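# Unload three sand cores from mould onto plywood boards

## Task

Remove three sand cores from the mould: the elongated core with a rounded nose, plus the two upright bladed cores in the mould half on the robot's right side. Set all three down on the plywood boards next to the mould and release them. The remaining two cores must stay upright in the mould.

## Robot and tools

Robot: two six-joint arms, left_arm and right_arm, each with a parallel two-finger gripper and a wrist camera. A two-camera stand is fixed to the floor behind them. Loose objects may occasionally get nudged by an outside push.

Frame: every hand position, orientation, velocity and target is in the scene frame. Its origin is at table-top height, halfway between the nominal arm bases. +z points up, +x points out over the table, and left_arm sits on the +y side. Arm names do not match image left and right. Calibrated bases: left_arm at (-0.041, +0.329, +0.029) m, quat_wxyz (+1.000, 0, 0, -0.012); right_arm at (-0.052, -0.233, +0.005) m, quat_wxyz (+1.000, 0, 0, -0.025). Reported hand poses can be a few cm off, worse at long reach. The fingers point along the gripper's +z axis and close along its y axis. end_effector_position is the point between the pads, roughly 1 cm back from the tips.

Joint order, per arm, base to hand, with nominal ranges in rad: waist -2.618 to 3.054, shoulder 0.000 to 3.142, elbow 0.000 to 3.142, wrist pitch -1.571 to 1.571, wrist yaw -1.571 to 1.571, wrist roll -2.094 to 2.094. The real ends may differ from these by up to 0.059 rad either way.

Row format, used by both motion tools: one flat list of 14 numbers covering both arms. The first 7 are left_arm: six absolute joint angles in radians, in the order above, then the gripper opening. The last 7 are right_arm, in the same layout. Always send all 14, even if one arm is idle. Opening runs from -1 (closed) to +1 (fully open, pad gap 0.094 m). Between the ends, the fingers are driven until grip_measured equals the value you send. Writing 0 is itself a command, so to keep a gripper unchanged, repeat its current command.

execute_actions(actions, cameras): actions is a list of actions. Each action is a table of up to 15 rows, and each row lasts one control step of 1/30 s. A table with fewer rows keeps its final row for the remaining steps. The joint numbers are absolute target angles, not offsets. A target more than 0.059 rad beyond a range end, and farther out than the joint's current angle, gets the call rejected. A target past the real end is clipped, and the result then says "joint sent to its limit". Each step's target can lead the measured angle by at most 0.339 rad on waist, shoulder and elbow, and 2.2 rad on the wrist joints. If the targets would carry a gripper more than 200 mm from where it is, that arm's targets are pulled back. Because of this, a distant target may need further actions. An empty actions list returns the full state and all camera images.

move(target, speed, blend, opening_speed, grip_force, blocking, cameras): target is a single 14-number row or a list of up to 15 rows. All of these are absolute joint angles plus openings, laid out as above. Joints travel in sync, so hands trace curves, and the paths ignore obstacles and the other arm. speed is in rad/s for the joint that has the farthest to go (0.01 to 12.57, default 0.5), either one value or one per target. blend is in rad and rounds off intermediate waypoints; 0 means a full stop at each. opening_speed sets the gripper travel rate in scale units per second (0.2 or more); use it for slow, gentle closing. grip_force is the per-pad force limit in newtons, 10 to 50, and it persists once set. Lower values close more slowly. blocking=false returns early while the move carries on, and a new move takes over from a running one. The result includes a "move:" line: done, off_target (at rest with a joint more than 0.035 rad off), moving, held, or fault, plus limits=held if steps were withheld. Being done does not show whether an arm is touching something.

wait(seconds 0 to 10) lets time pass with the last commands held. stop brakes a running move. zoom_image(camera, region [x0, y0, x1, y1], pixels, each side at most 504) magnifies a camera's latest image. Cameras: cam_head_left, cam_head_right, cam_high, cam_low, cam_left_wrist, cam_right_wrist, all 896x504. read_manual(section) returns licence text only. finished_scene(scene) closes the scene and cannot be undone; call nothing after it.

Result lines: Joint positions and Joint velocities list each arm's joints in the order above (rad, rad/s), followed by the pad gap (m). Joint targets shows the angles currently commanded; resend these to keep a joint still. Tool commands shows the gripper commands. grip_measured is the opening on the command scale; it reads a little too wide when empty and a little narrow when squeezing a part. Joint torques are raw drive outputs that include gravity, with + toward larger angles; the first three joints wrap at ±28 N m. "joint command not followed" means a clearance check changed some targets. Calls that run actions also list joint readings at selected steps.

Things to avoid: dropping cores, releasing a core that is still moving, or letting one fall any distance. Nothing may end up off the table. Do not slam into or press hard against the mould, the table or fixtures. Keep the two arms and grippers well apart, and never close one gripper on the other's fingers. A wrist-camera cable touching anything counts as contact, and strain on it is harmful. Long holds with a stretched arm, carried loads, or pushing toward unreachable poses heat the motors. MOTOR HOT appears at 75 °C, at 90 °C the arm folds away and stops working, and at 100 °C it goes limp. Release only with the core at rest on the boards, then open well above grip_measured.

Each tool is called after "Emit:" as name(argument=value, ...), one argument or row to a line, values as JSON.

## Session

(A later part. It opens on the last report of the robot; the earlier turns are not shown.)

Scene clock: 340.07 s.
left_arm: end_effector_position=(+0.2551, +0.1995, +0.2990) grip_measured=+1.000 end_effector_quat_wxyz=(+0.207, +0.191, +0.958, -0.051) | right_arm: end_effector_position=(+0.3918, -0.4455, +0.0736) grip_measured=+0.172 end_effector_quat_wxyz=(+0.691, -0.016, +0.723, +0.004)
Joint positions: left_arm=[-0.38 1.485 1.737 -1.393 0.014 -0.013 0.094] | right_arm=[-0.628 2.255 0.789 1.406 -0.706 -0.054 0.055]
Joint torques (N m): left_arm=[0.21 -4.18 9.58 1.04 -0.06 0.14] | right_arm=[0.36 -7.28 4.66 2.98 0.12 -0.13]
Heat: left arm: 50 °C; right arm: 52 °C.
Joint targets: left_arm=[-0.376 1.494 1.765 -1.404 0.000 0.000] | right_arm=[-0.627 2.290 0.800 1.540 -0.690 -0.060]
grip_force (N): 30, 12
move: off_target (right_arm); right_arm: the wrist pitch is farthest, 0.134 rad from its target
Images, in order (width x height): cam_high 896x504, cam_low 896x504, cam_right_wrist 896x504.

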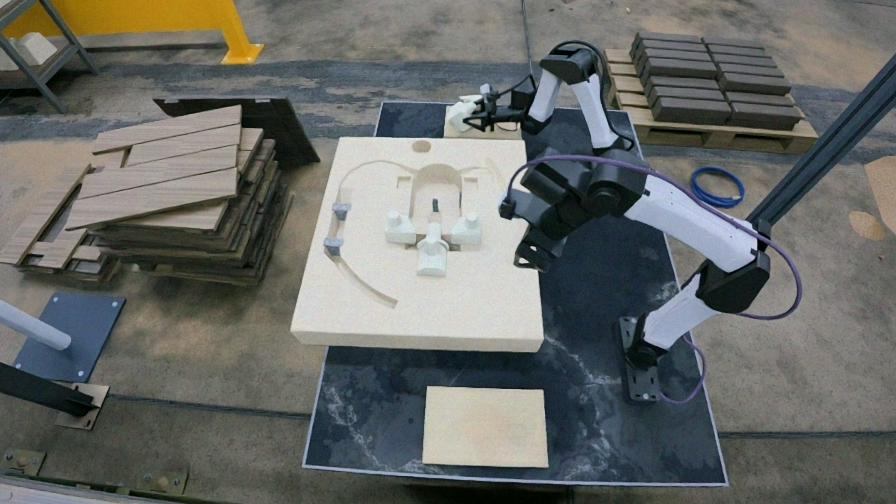

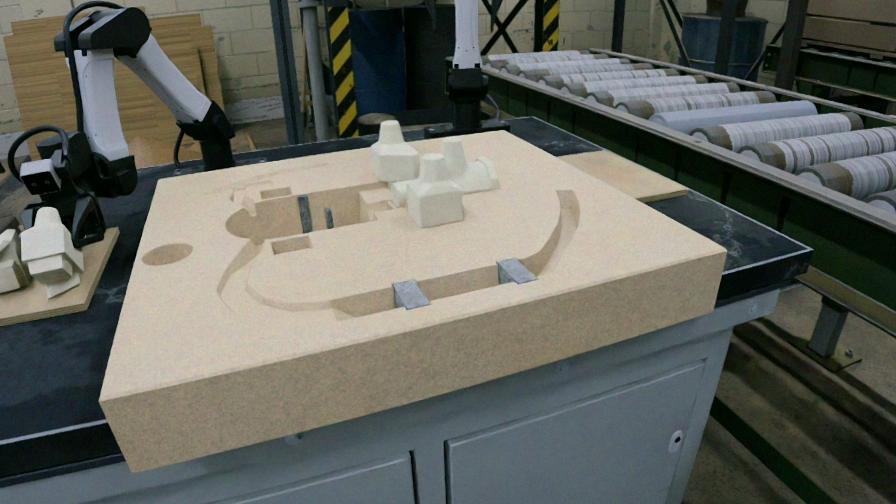

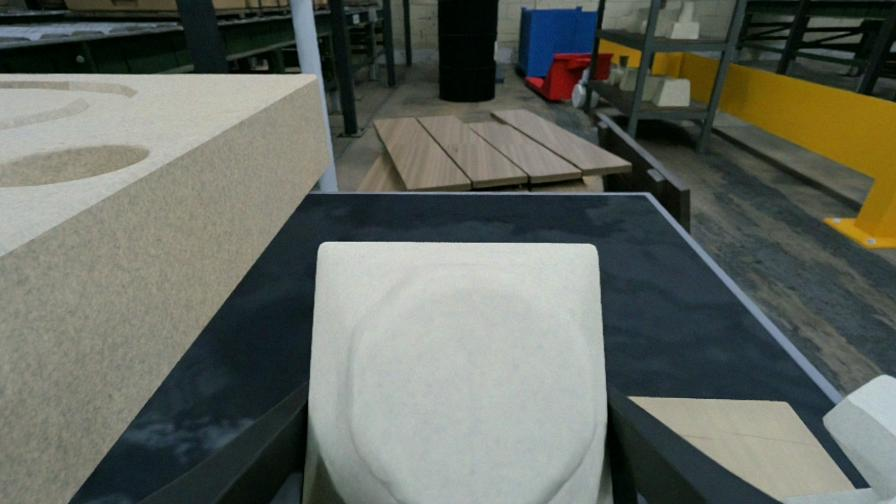

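Emit:
move(
  target=[
    [-0.376,1.4946,1.765,-1.4045,0,0,1, -0.627,2.29,0.80,1.54,-0.69,-0.06,0.173],
    [-0.376,1.4946,1.765,-1.4045,0,0,1, -0.666,2.235,0.70,1.55,-0.73,-0.06,0.173],
  ],
  speed=0.06,
  opening_speed=0.2,
  grip_force=[30,10],
  cameras=["cam_low","cam_high","cam_right_wrist"],
)

Emit:
zoom_image(
  camera="cam_high",
  region=[400, 30, 560, 150],
)

Emit:
zoom_image(
  camera="cam_low",
  region=[0, 100, 250, 350],
)

Scene clock: 350.77 s.
left_arm: end_effector_position=(+0.2551, +0.1995, +0.2990) grip_measured=+1.000 end_effector_quat_wxyz=(+0.207, +0.191, +0.958, -0.051) | right_arm: end_effector_position=(+0.3670, -0.4455, +0.0549) grip_measured=+0.176 end_effector_quat_wxyz=(+0.671, +0.009, +0.741, +0.018)
Joint positions: left_arm=[-0.38 1.485 1.737 -1.393 0.014 -0.013 0.094] | right_arm=[-0.669 2.245 0.707 1.406 -0.729 -0.05 0.055]
Joint torques (N m): left_arm=[0.28 -4.11 9.7 1.02 -0.06 0.12] | right_arm=[0.61 -11.32 2.97 3.1 -0.08 -0.17]
Motor temperatures (°C): left_arm=[23 36 50 32 22 22 25] | right_arm=[25 46 39 55 21 24 22]
Heat: left arm: 50 °C; right arm: 55 °C.
Joint targets: left_arm=[-0.376 1.494 1.765 -1.404 0.000 0.000] | right_arm=[-0.666 2.235 0.700 1.550 -0.730 -0.060]
grip_force (N): 30, 10
move: off_target (right_arm); right_arm: the wrist pitch is farthest, 0.144 rad from its target
Images, in order (width x height): cam_high 896x504, cam_low 896x504, cam_right_wrist 896x504.

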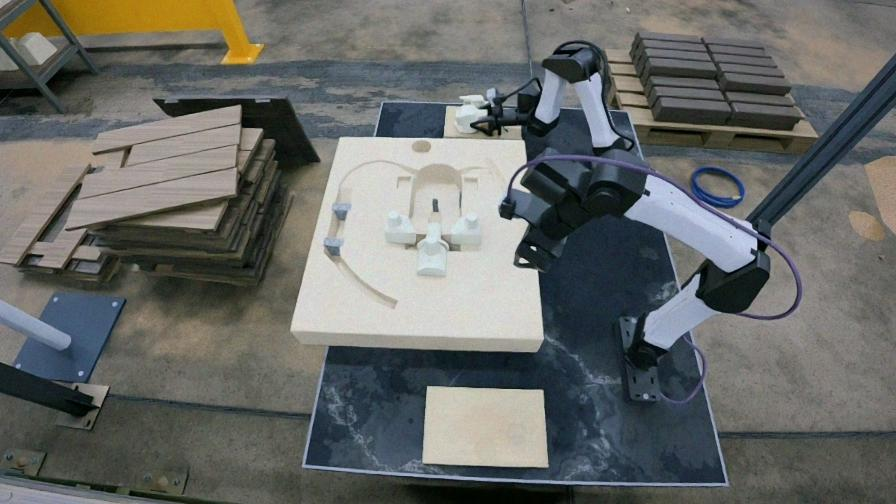

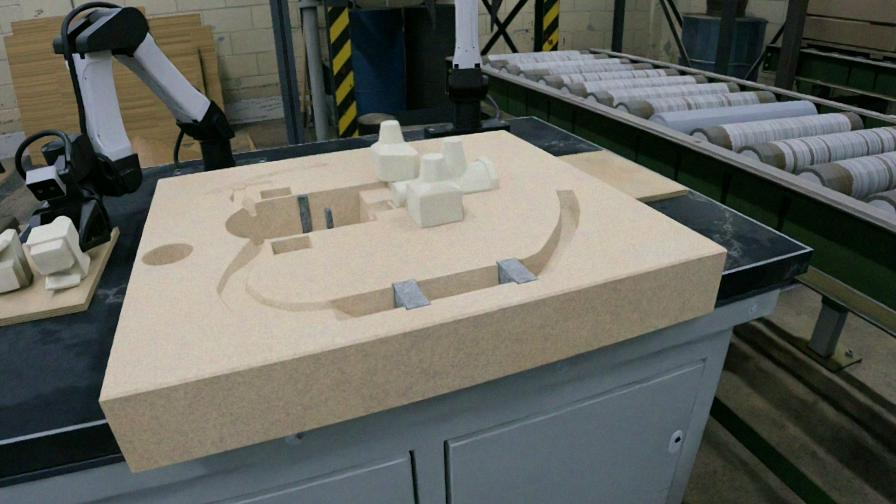

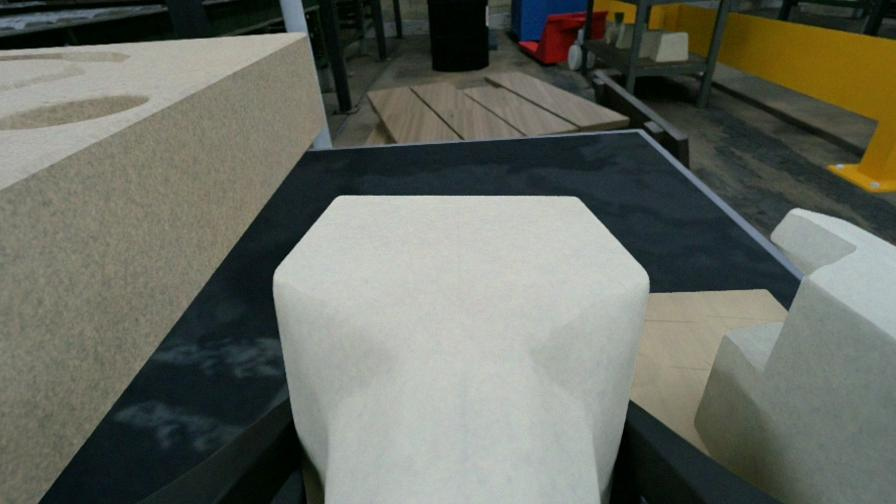

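Scaled by 3.150 from the camera's 896x504 image, which has a finer 1280x720 frame.

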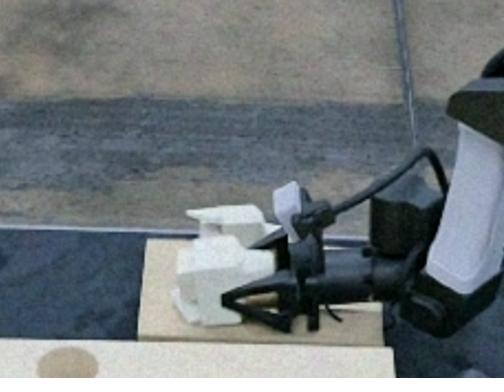

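Scaled by 2.016 from the camera's 896x504 image, which has a finer 1280x720 frame.

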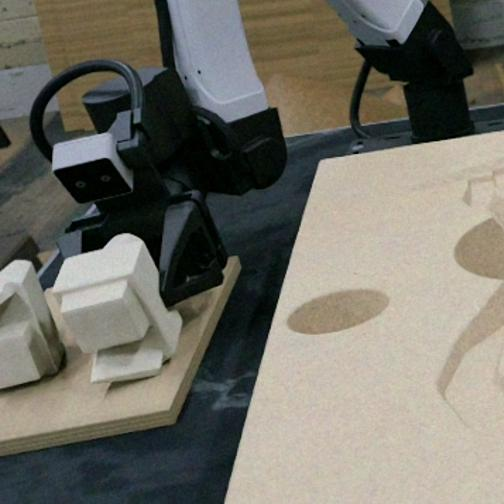

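Emit:
move(
  target=[
    [-0.376,1.4946,1.765,-1.4045,0,0,1, -0.666,2.235,0.70,1.55,-0.73,-0.06,0.2],
    [-0.376,1.4946,1.765,-1.4045,0,0,1, -0.666,2.235,0.70,1.55,-0.73,-0.06,0.5],
    [-0.446,2.154,2.331,-1.224,0,0,1, -0.666,1.72,0.85,0.88,-0.71,-0.06,0.5],
  ],
  speed=[0.1,0.1,0.5],
  opening_speed=0.3,
  cameras=["all"],
)

Emit:
zoom_image(
  camera="cam_high",
  region=[400, 30, 560, 150],
)

Emit:
zoom_image(
  camera="cam_low",
  region=[0, 100, 250, 350],
)

Emit:
zoom_image(
  camera="cam_low",
  region=[350, 100, 550, 240],
)

Scene clock: 370.67 s.
left_arm: end_effector_position=(+0.4168, +0.0958, +0.2423) grip_measured=+1.000 end_effector_quat_wxyz=(+0.235, +0.219, +0.945, -0.065) | right_arm: end_effector_position=(+0.3755, -0.4542, +0.2181) grip_measured=+0.498 end_effector_quat_wxyz=(+0.702, -0.015, +0.712, -0.012)
Joint positions: left_arm=[-0.442 2.146 2.301 -1.233 0.014 -0.013 0.094] | right_arm=[-0.67 1.742 0.831 0.893 -0.724 -0.05 0.07]
Joint torques (N m): left_arm=[-0.51 -9.85 10.18 1.34 -0.06 0.14] | right_arm=[0.7 -11.06 7.38 1.63 0.1 -0.15]
Motor temperatures (°C): left_arm=[23 36 50 32 22 22 25] | right_arm=[25 45 37 57 21 24 22]
Heat: left arm: 50 °C; right arm: 57 °C.
Joint targets: left_arm=[-0.446 2.154 2.331 -1.224 0.000 0.000] | right_arm=[-0.666 1.720 0.850 0.880 -0.710 -0.060]
grip_force (N): 30, 10
move: done; target 2's new numbers were sent with right_arm's wrist pitch 0.145 rad from that target

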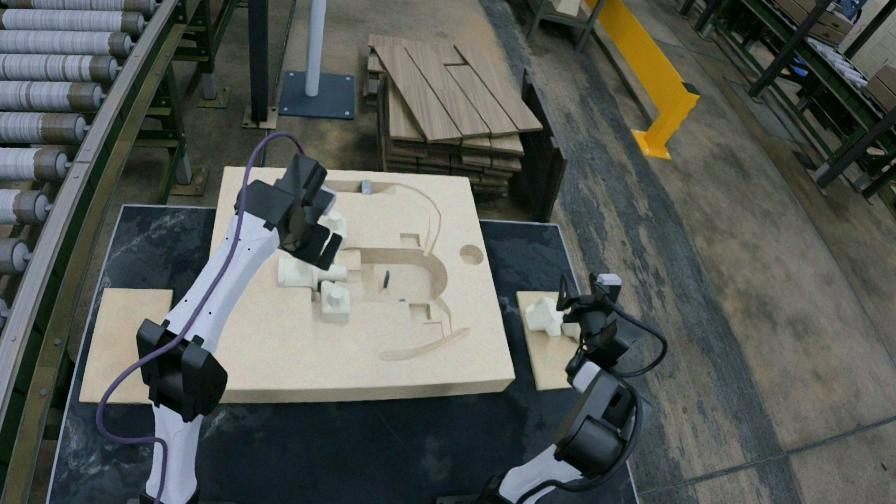

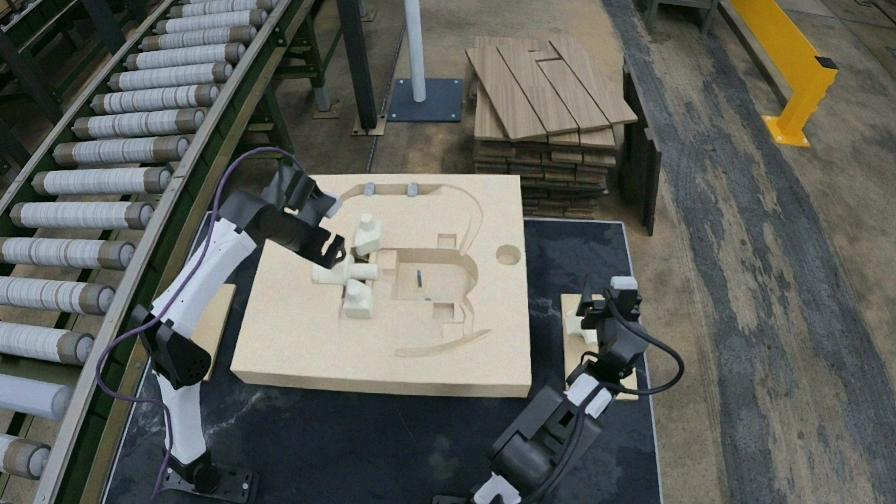

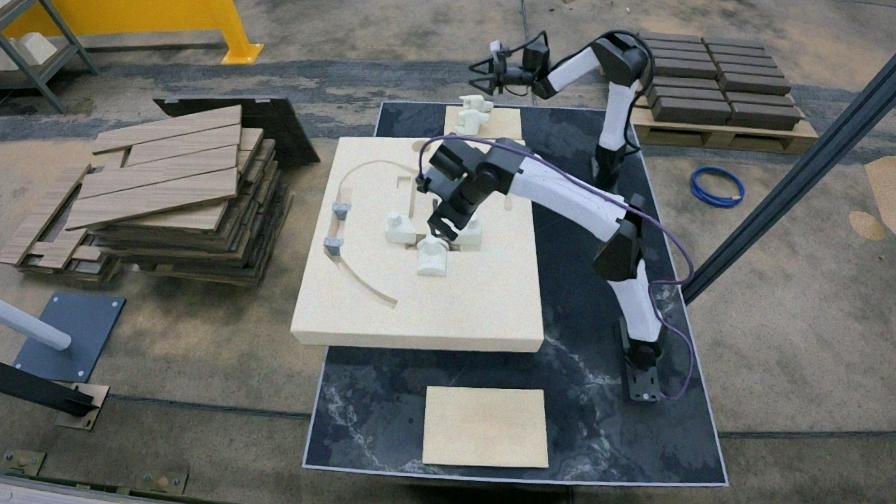

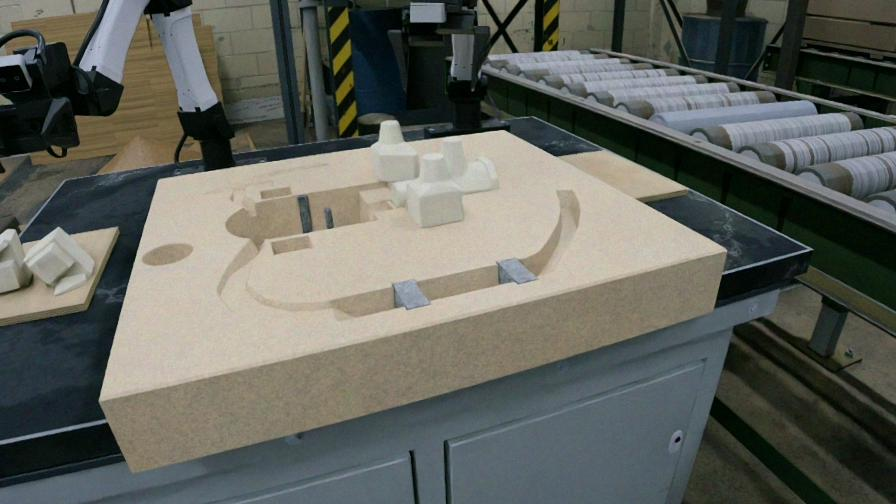

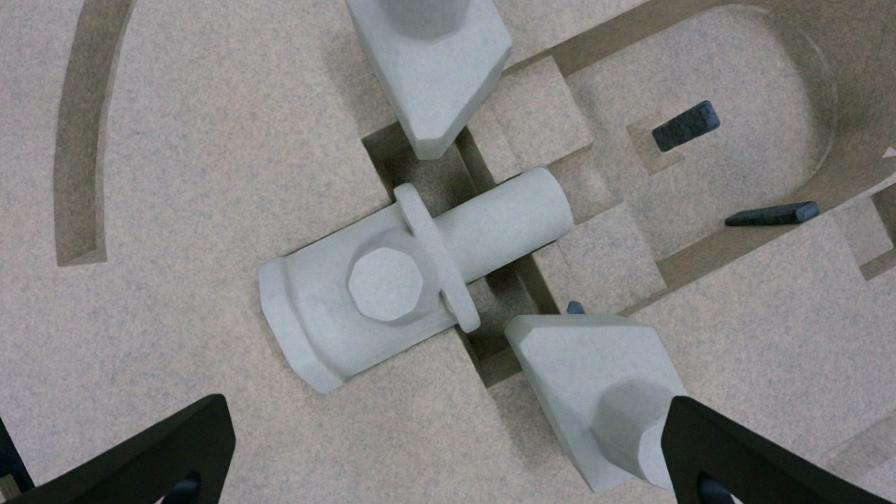

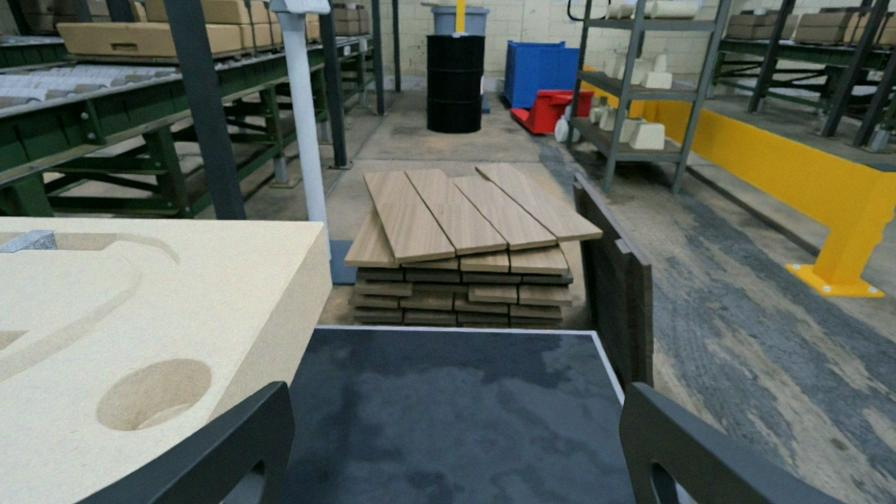

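Scaled by 3.150 from the camera's 896x504 image, which has a finer 1280x720 frame.

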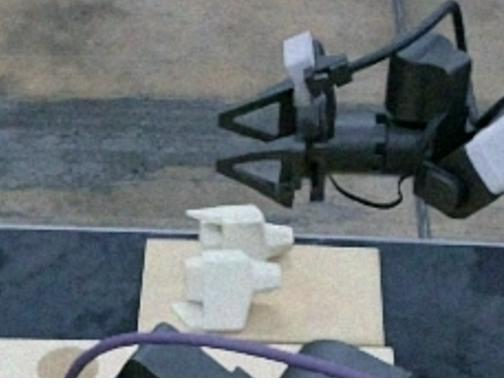

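Scaled by 2.016 from the camera's 896x504 image, which has a finer 1280x720 frame.

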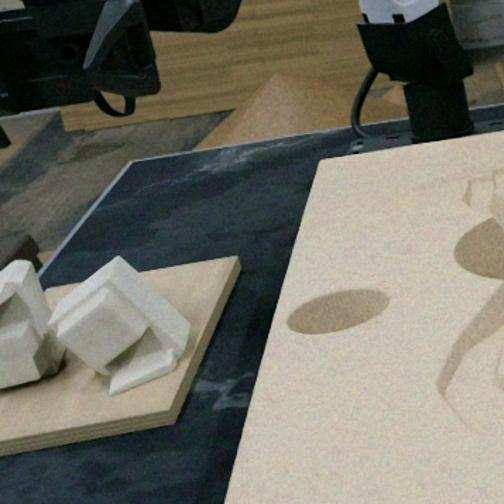

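Scaled by 2.520 from the camera's 896x504 image, which has a finer 1280x720 frame.

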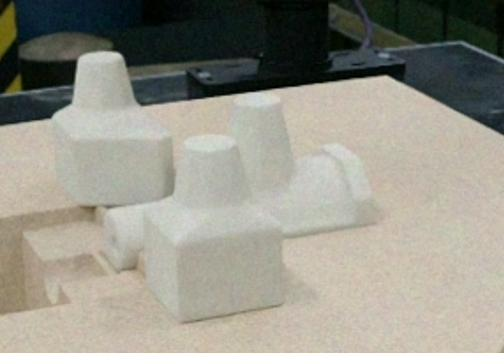

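Emit:
move(
  target=[
    [-0.408,2.142,2.205,-1.015,0,0,0.4, -0.666,1.72,0.85,0.88,-0.71,-0.06,0.5],
  ],
  speed=0.4,
  cameras=["cam_left_wrist"],
)

Scene clock: 394.93 s.
left_arm: end_effector_position=(+0.4551, +0.0963, +0.2405) grip_measured=+0.401 end_effector_quat_wxyz=(+0.297, +0.201, +0.931, -0.074) | right_arm: end_effector_position=(+0.3755, -0.4542, +0.2180) grip_measured=+0.498 end_effector_quat_wxyz=(+0.702, -0.015, +0.712, -0.011)
Joint positions: left_arm=[-0.41 2.146 2.222 -1.025 0.014 -0.013 0.066] | right_arm=[-0.67 1.742 0.831 0.892 -0.724 -0.05 0.07]
Joint torques (N m): left_arm=[0.09 -11.26 6.37 1.56 -0.05 0.14] | right_arm=[0.57 -10.97 7.43 1.64 0.13 -0.17]
Motor temperatures (°C): left_arm=[23 41 50 33 22 22 25] | right_arm=[25 47 39 50 21 24 22]
Heat: left arm: 50 °C; right arm: 50 °C.
Joint targets: left_arm=[-0.408 2.142 2.205 -1.015 0.000 0.000] | right_arm=[-0.666 1.720 0.850 0.880 -0.710 -0.060]
grip_force (N): 30, 10
move: done
Images, in order (width x height): cam_left_wrist 896x504.

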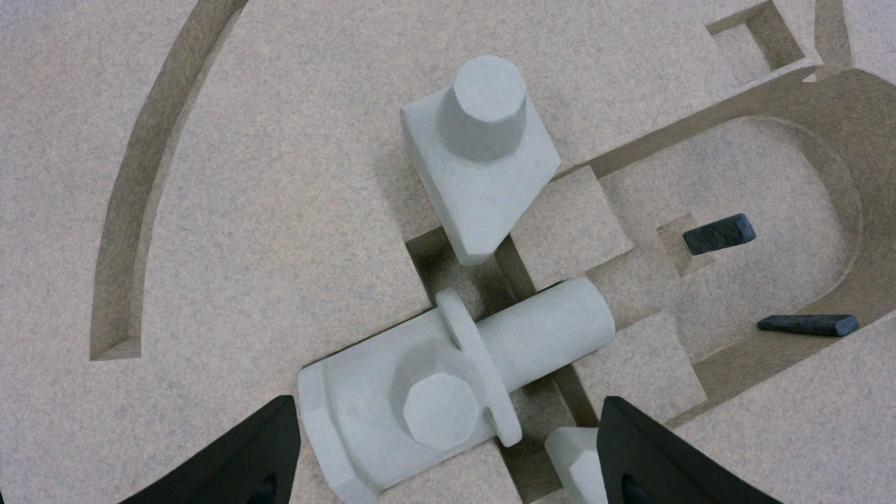

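Emit:
move(
  target=[
    [-0.408,2.142,2.205,-1.015,0,0,0.12, -0.666,1.72,0.85,0.88,-0.71,-0.06,0.5],
    [-0.408,2.106,1.748,-0.601,0,0,0.12, -0.666,1.72,0.85,0.88,-0.71,-0.06,0.5],
  ],
  speed=0.3,
  opening_speed=0.5,
  cameras=["cam_left_wrist","cam_low","cam_head_left"],
)

Emit:
zoom_image(
  camera="cam_low",
  region=[350, 60, 550, 240],
)

Scene clock: 408.70 s.
left_arm: end_effector_position=(+0.4578, +0.0932, +0.1402) grip_measured=+0.121 end_effector_quat_wxyz=(+0.295, +0.202, +0.931, -0.075) | right_arm: end_effector_position=(+0.3755, -0.4542, +0.2180) grip_measured=+0.498 end_effector_quat_wxyz=(+0.702, -0.015, +0.712, -0.011)
Joint positions: left_arm=[-0.413 2.116 1.775 -0.611 0.015 -0.013 0.053] | right_arm=[-0.67 1.742 0.831 0.892 -0.724 -0.05 0.07]
Joint torques (N m): left_arm=[0.36 -11.77 5.79 1.55 -0.07 0.14] | right_arm=[0.53 -11 7.54 1.61 0.11 -0.2]
Heat: left arm: 47 °C; right arm: 49 °C.
Joint targets: left_arm=[-0.408 2.106 1.748 -0.601 0.000 0.000] | right_arm=[-0.666 1.720 0.850 0.880 -0.710 -0.060]
grip_force (N): 30, 10
move: done
Images, in order (width x height): cam_head_left 896x504, cam_low 896x504, cam_left_wrist 896x504.

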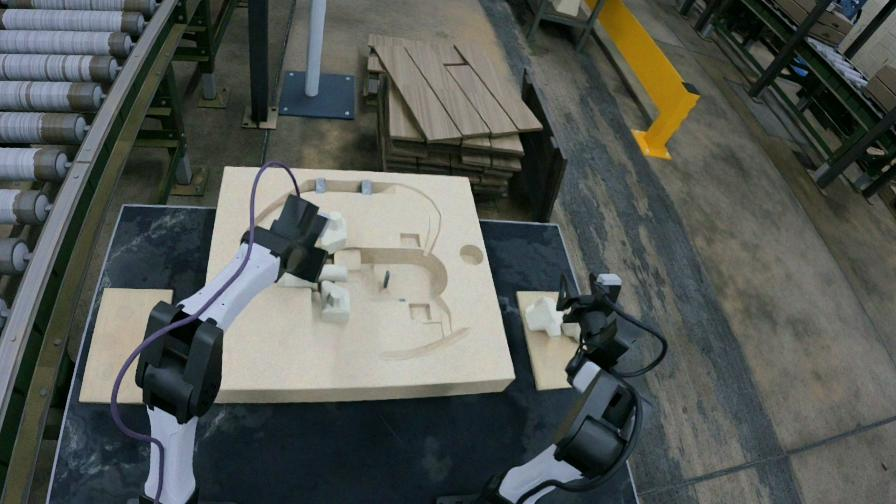

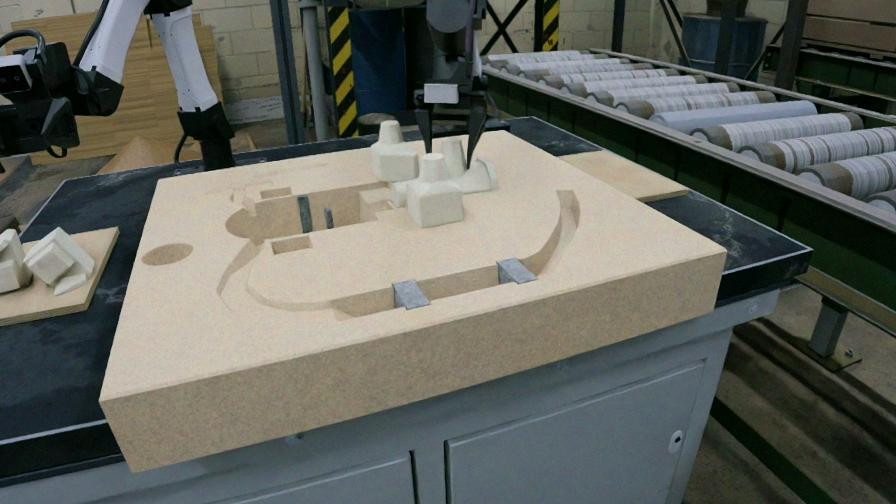

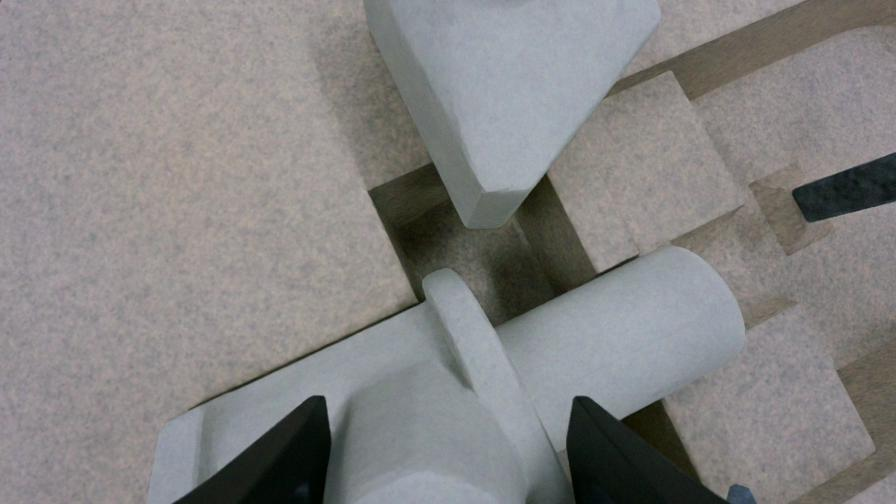

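Scaled by 2.520 from the camera's 896x504 image, which has a finer 1280x720 frame.

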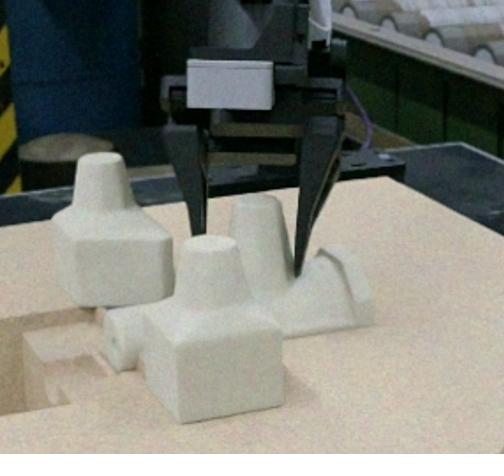

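Emit:
move(
  target=[
    [-0.399,2.106,1.735,-0.595,0,0,0.12, -0.666,1.72,0.85,0.88,-0.71,-0.06,0.5],
    [-0.399,2.106,1.735,-0.595,0,0,-0.75, -0.666,1.72,0.85,0.88,-0.71,-0.06,0.5],
  ],
  speed=0.3,
  opening_speed=0.4,
  grip_force=[45,30],
  cameras=["cam_left_wrist","cam_low"],
)

Scene clock: 415.47 s.
left_arm: end_effector_position=(+0.4578, +0.0934, +0.1402) grip_measured=+0.070 end_effector_quat_wxyz=(+0.298, +0.202, +0.930, -0.075) | right_arm: end_effector_position=(+0.3755, -0.4542, +0.2180) grip_measured=+0.498 end_effector_quat_wxyz=(+0.702, -0.015, +0.712, -0.011)
Joint positions: left_arm=[-0.412 2.111 1.764 -0.599 0.015 -0.013 0.05] | right_arm=[-0.67 1.742 0.831 0.892 -0.724 -0.05 0.07]
Joint torques (N m): left_arm=[1.13 -11.33 5.52 1.49 -0.06 0.15] | right_arm=[0.54 -11.03 7.5 1.61 0.14 -0.12]
Motor temperatures (°C): left_arm=[23 47 47 33 22 22 25] | right_arm=[25 48 40 49 21 24 22]
Heat: left arm: 47 °C; right arm: 49 °C.
Joint targets: left_arm=[-0.399 2.106 1.735 -0.595 0.000 0.000] | right_arm=[-0.666 1.720 0.850 0.880 -0.710 -0.060]
grip_force (N): 45, 30
move: done
Images, in order (width x height): cam_low 896x504, cam_left_wrist 896x504.

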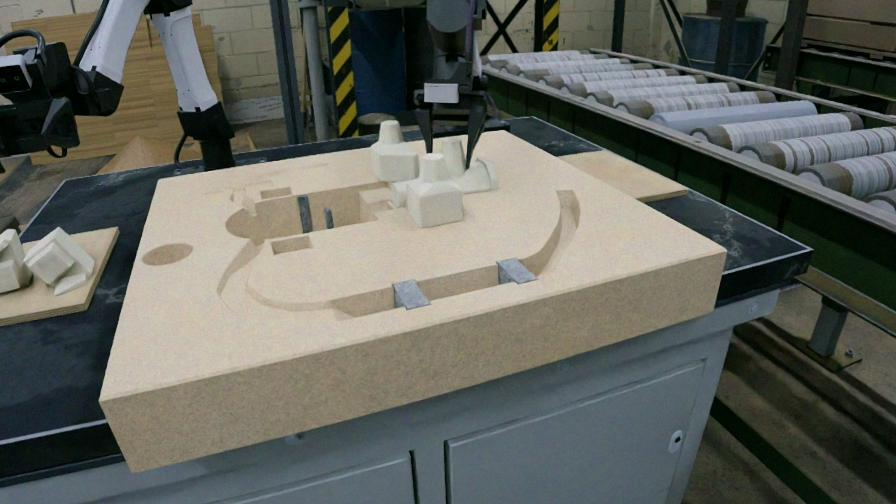

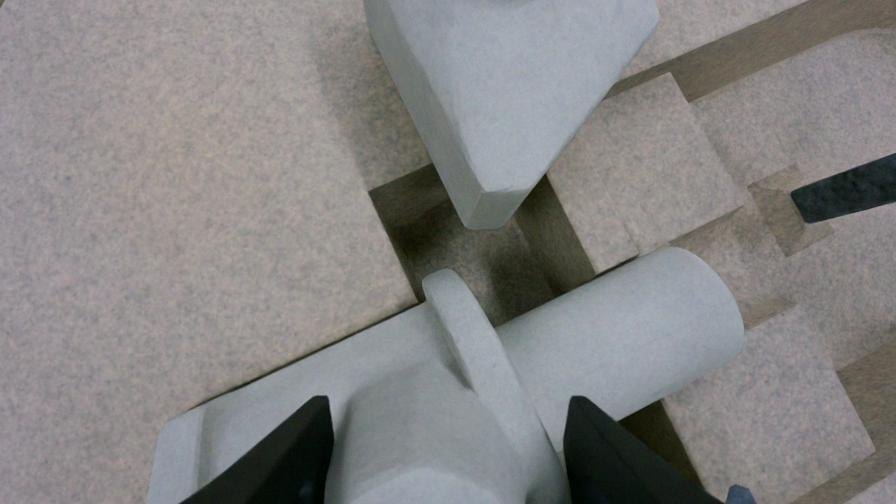

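Emit:
move(
  target=[
    [-0.399,2.106,1.735,-0.595,0,0,0.14, -0.666,1.72,0.85,0.88,-0.71,-0.06,0.5],
    [-0.390,2.108,1.82,-0.66,0,0,0.14, -0.666,1.72,0.85,0.88,-0.71,-0.06,0.5],
    [-0.390,2.108,1.82,-0.66,0,0,-0.75, -0.666,1.72,0.85,0.88,-0.71,-0.06,0.5],
  ],
  speed=0.3,
  opening_speed=0.4,
  cameras=["cam_left_wrist","cam_low"],
)

Emit:
zoom_image(
  camera="cam_low",
  region=[350, 60, 550, 240],
)

Scene clock: 426.40 s.
left_arm: end_effector_position=(+0.4578, +0.0949, +0.1461) grip_measured=-0.016 end_effector_quat_wxyz=(+0.293, +0.198, +0.932, -0.083) | right_arm: end_effector_position=(+0.3755, -0.4542, +0.2180) grip_measured=+0.498 end_effector_quat_wxyz=(+0.702, -0.015, +0.712, -0.011)
Joint positions: left_arm=[-0.404 2.111 1.79 -0.632 0.034 -0.019 0.046] | right_arm=[-0.67 1.742 0.831 0.892 -0.724 -0.05 0.07]
Joint torques (N m): left_arm=[1.29 -11.15 10.95 1.16 -0.23 0.2] | right_arm=[0.79 -11.06 7.43 1.59 0.16 -0.15]
Heat: left arm: 50 °C; right arm: 49 °C.
Joint targets: left_arm=[-0.390 2.108 1.820 -0.660 0.000 0.000] | right_arm=[-0.666 1.720 0.850 0.880 -0.710 -0.060]
grip_force (N): 45, 30
move: done
Images, in order (width x height): cam_low 896x504, cam_left_wrist 896x504.

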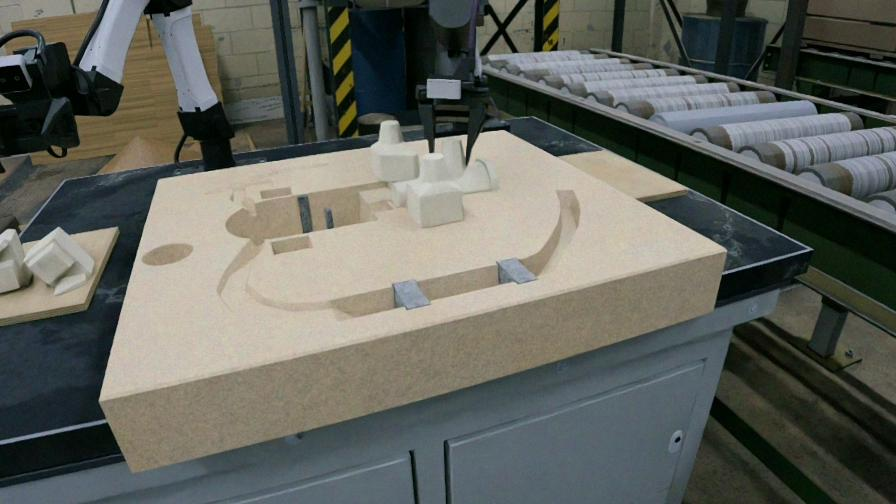

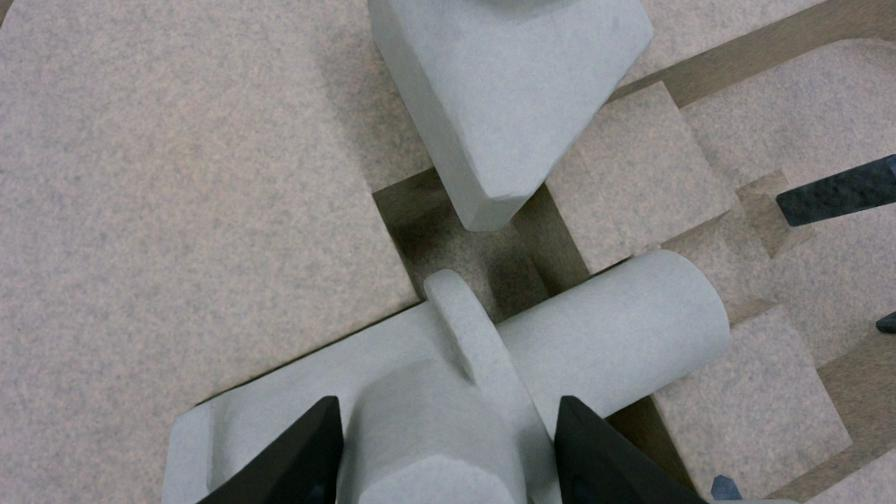

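Scaled by 2.520 from the camera's 896x504 image, which has a finer 1280x720 frame.

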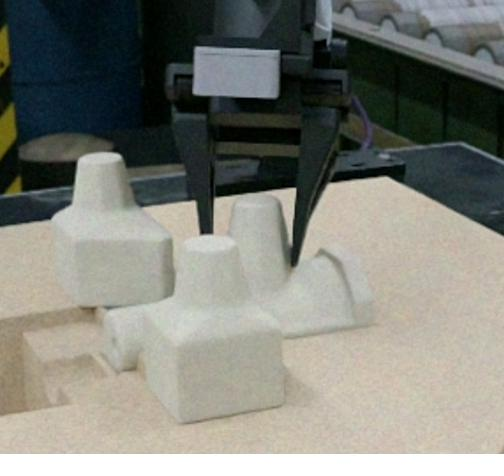

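Emit:
wait(
  seconds=3,
  cameras=["cam_left_wrist"],
)

Scene clock: 444.73 s.
left_arm: end_effector_position=(+0.4578, +0.0949, +0.1461) grip_measured=-0.016 end_effector_quat_wxyz=(+0.293, +0.198, +0.932, -0.083) | right_arm: end_effector_position=(+0.3755, -0.4542, +0.2180) grip_measured=+0.498 end_effector_quat_wxyz=(+0.702, -0.015, +0.712, -0.011)
Joint positions: left_arm=[-0.404 2.111 1.79 -0.632 0.034 -0.019 0.046] | right_arm=[-0.67 1.742 0.831 0.892 -0.724 -0.05 0.07]
Joint torques (N m): left_arm=[1.29 -11.12 10.86 1.16 -0.24 0.2] | right_arm=[0.65 -11.02 7.6 1.66 0.15 -0.17]
Motor temperatures (°C): left_arm=[24 52 48 33 22 22 26] | right_arm=[25 49 41 48 21 24 22]
Heat: left arm: 52 °C; right arm: 49 °C.
Joint targets: left_arm=[-0.390 2.108 1.820 -0.660 0.000 0.000] | right_arm=[-0.666 1.720 0.850 0.880 -0.710 -0.060]
Tool commands: left_gripper/opening=-0.75 right_gripper/opening=+0.5
grip_force (N): 45, 30
wait: 3.00 s; at rest from the start
Images, in order (width x height): cam_left_wrist 896x504.

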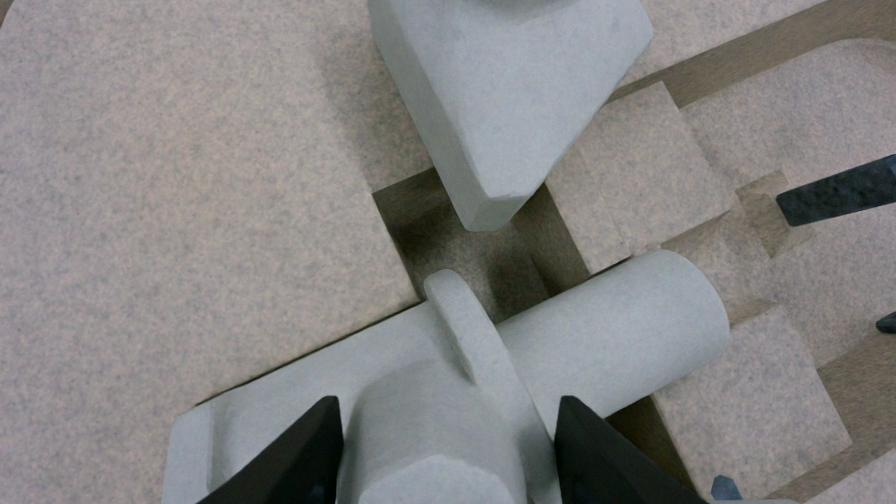

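Emit:
move(
  target=[
    [-0.404,2.108,1.82,-0.66,0,0,0.14, -0.666,1.72,0.85,0.88,-0.71,-0.06,0.5],
    [-0.398,2.115,1.886,-0.70,0,0,0.1, -0.666,1.72,0.85,0.88,-0.71,-0.06,0.5],
    [-0.398,2.115,1.886,-0.70,0,0,-0.8, -0.666,1.72,0.85,0.88,-0.71,-0.06,0.5],
  ],
  speed=0.3,
  opening_speed=0.4,
  cameras=["cam_left_wrist","cam_low"],
)

Emit:
zoom_image(
  camera="cam_low",
  region=[350, 60, 550, 240],
)

Scene clock: 457.70 s.
left_arm: end_effector_position=(+0.4610, +0.0967, +0.1634) grip_measured=-0.334 end_effector_quat_wxyz=(+0.298, +0.199, +0.931, -0.074) | right_arm: end_effector_position=(+0.3755, -0.4542, +0.2180) grip_measured=+0.498 end_effector_quat_wxyz=(+0.702, -0.015, +0.712, -0.011)
Joint positions: left_arm=[-0.404 2.111 1.856 -0.691 0.016 -0.011 0.031] | right_arm=[-0.67 1.742 0.831 0.892 -0.724 -0.05 0.07]
Joint torques (N m): left_arm=[0.54 -10.62 10.96 1.36 -0.07 0.11] | right_arm=[0.8 -10.93 7.5 1.61 0.1 -0.19]
Heat: left arm: 54 °C; right arm: 49 °C.
Joint targets: left_arm=[-0.398 2.115 1.886 -0.700 0.000 0.000] | right_arm=[-0.666 1.720 0.850 0.880 -0.710 -0.060]
grip_force (N): 45, 30
move: done
Images, in order (width x height): cam_low 896x504, cam_left_wrist 896x504.

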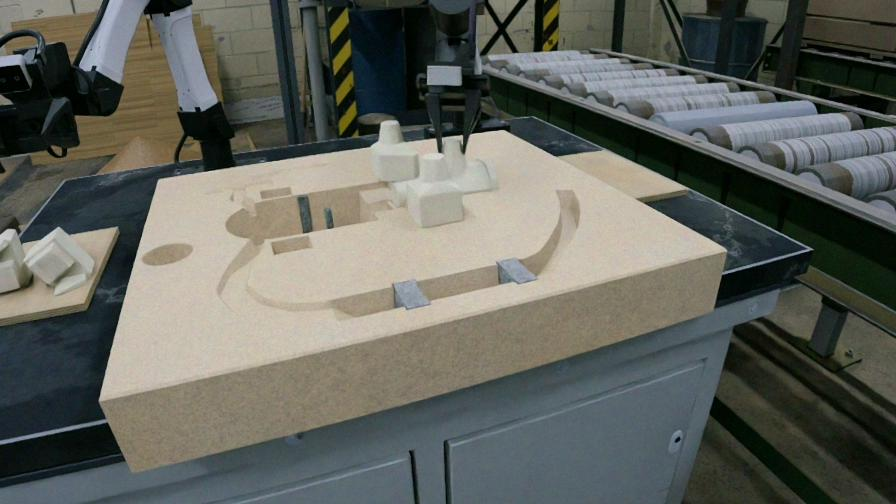

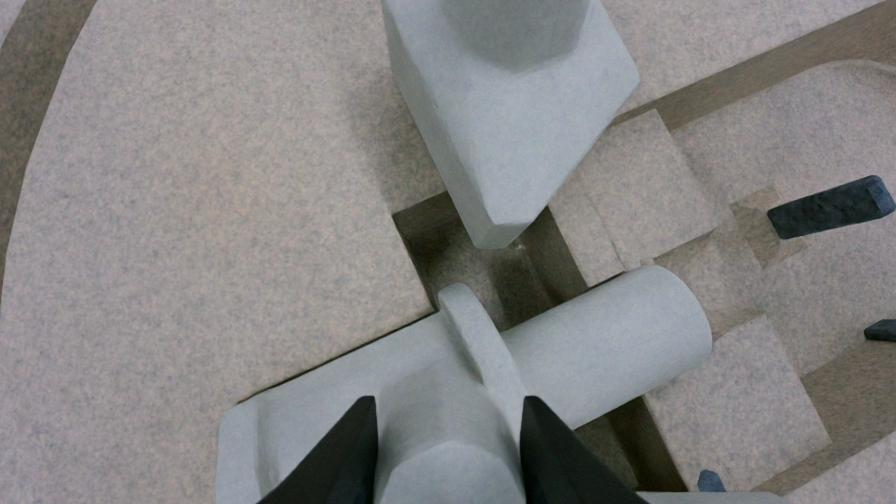

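Scaled by 2.520 from the camera's 896x504 image, which has a finer 1280x720 frame.

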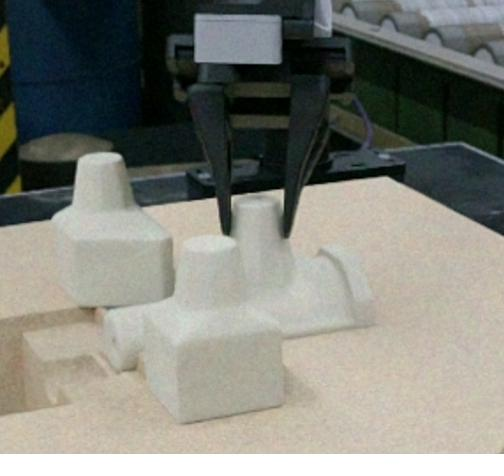

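Emit:
move(
  target=[
    [-0.400,2.135,2.25,-1.04,0,0,-0.8, -0.666,1.72,0.85,0.88,-0.71,-0.06,0.5],
  ],
  speed=0.15,
  grip_force=[50,30],
  cameras=["cam_left_wrist","cam_low","cam_high","cam_head_left"],
)

Emit:
zoom_image(
  camera="cam_low",
  region=[350, 60, 550, 240],
)

Scene clock: 467.50 s.
left_arm: end_effector_position=(+0.4557, +0.1041, +0.1758) grip_measured=-0.349 end_effector_quat_wxyz=(+0.237, +0.199, +0.949, -0.059) | right_arm: end_effector_position=(+0.3755, -0.4542, +0.2180) grip_measured=+0.498 end_effector_quat_wxyz=(+0.702, -0.015, +0.712, -0.011)
Joint positions: left_arm=[-0.396 2.215 2.138 -1 0.015 -0.009 0.031] | right_arm=[-0.67 1.742 0.831 0.892 -0.724 -0.05 0.07]
Joint torques (N m): left_arm=[-0.44 -18.32 18.07 0.83 -0.06 0.1] | right_arm=[0.62 -11.04 7.51 1.62 0.11 -0.17]
Motor temperatures (°C): left_arm=[24 55 51 33 22 22 26] | right_arm=[25 49 41 48 21 24 22]
Heat: left arm: 55 °C; right arm: 49 °C.
Joint targets: left_arm=[-0.400 2.135 2.250 -1.040 0.000 0.000] | right_arm=[-0.666 1.720 0.850 0.880 -0.710 -0.060]
grip_force (N): 50, 30
move: off_target (left_arm); left_arm: the elbow is farthest, 0.112 rad from its target
Images, in order (width x height): cam_head_left 896x504, cam_high 896x504, cam_low 896x504, cam_left_wrist 896x504.

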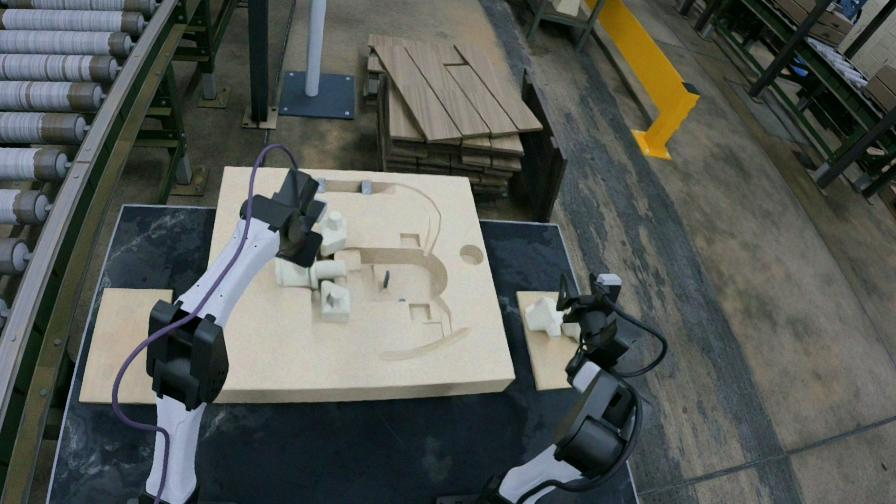

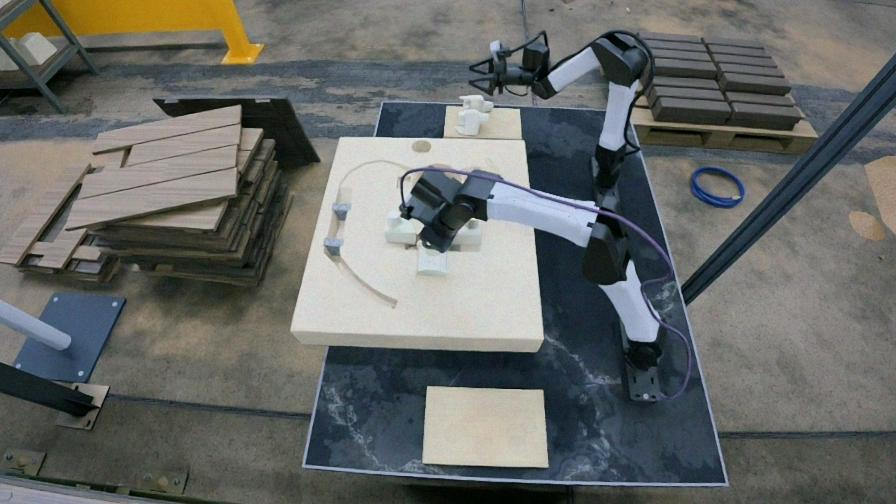

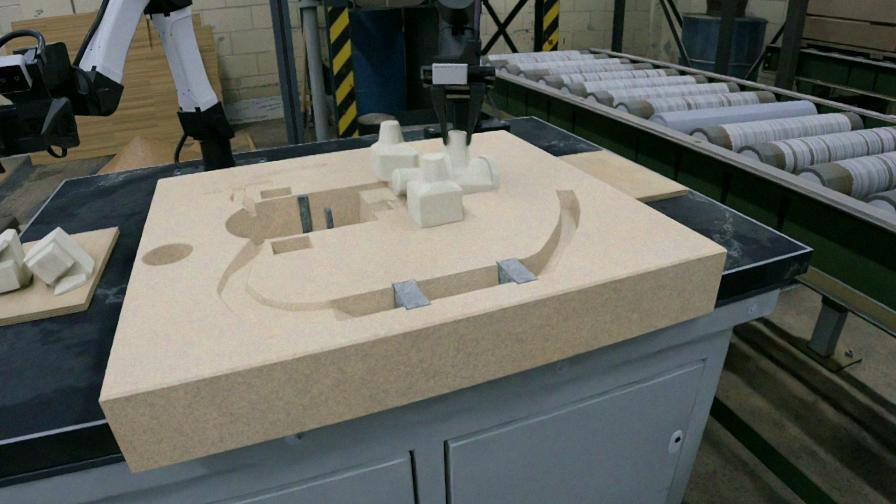

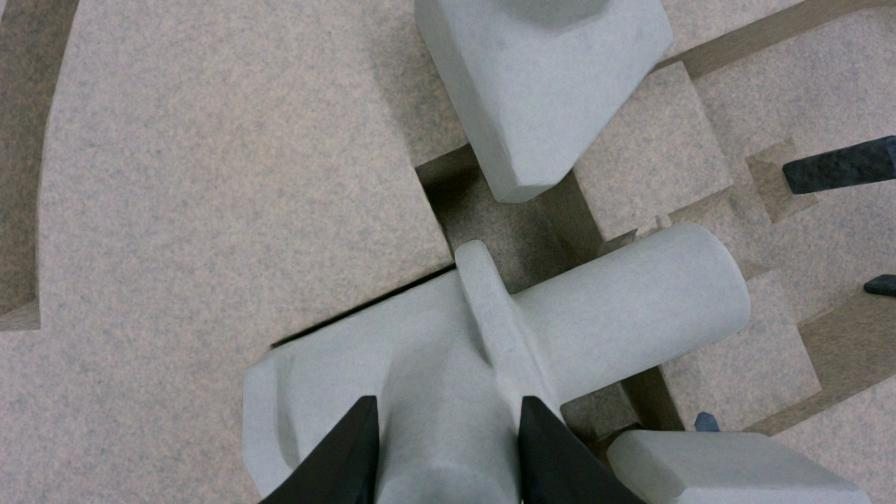

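Scaled by 2.520 from the camera's 896x504 image, which has a finer 1280x720 frame.

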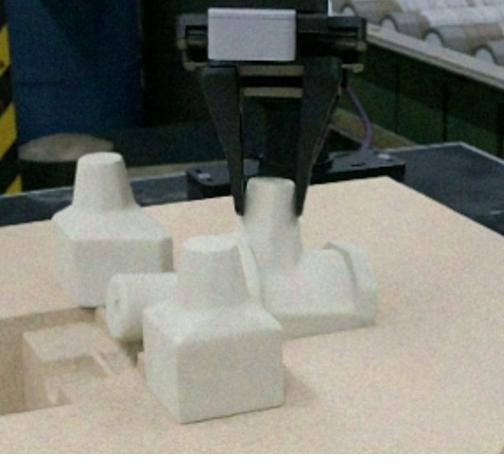

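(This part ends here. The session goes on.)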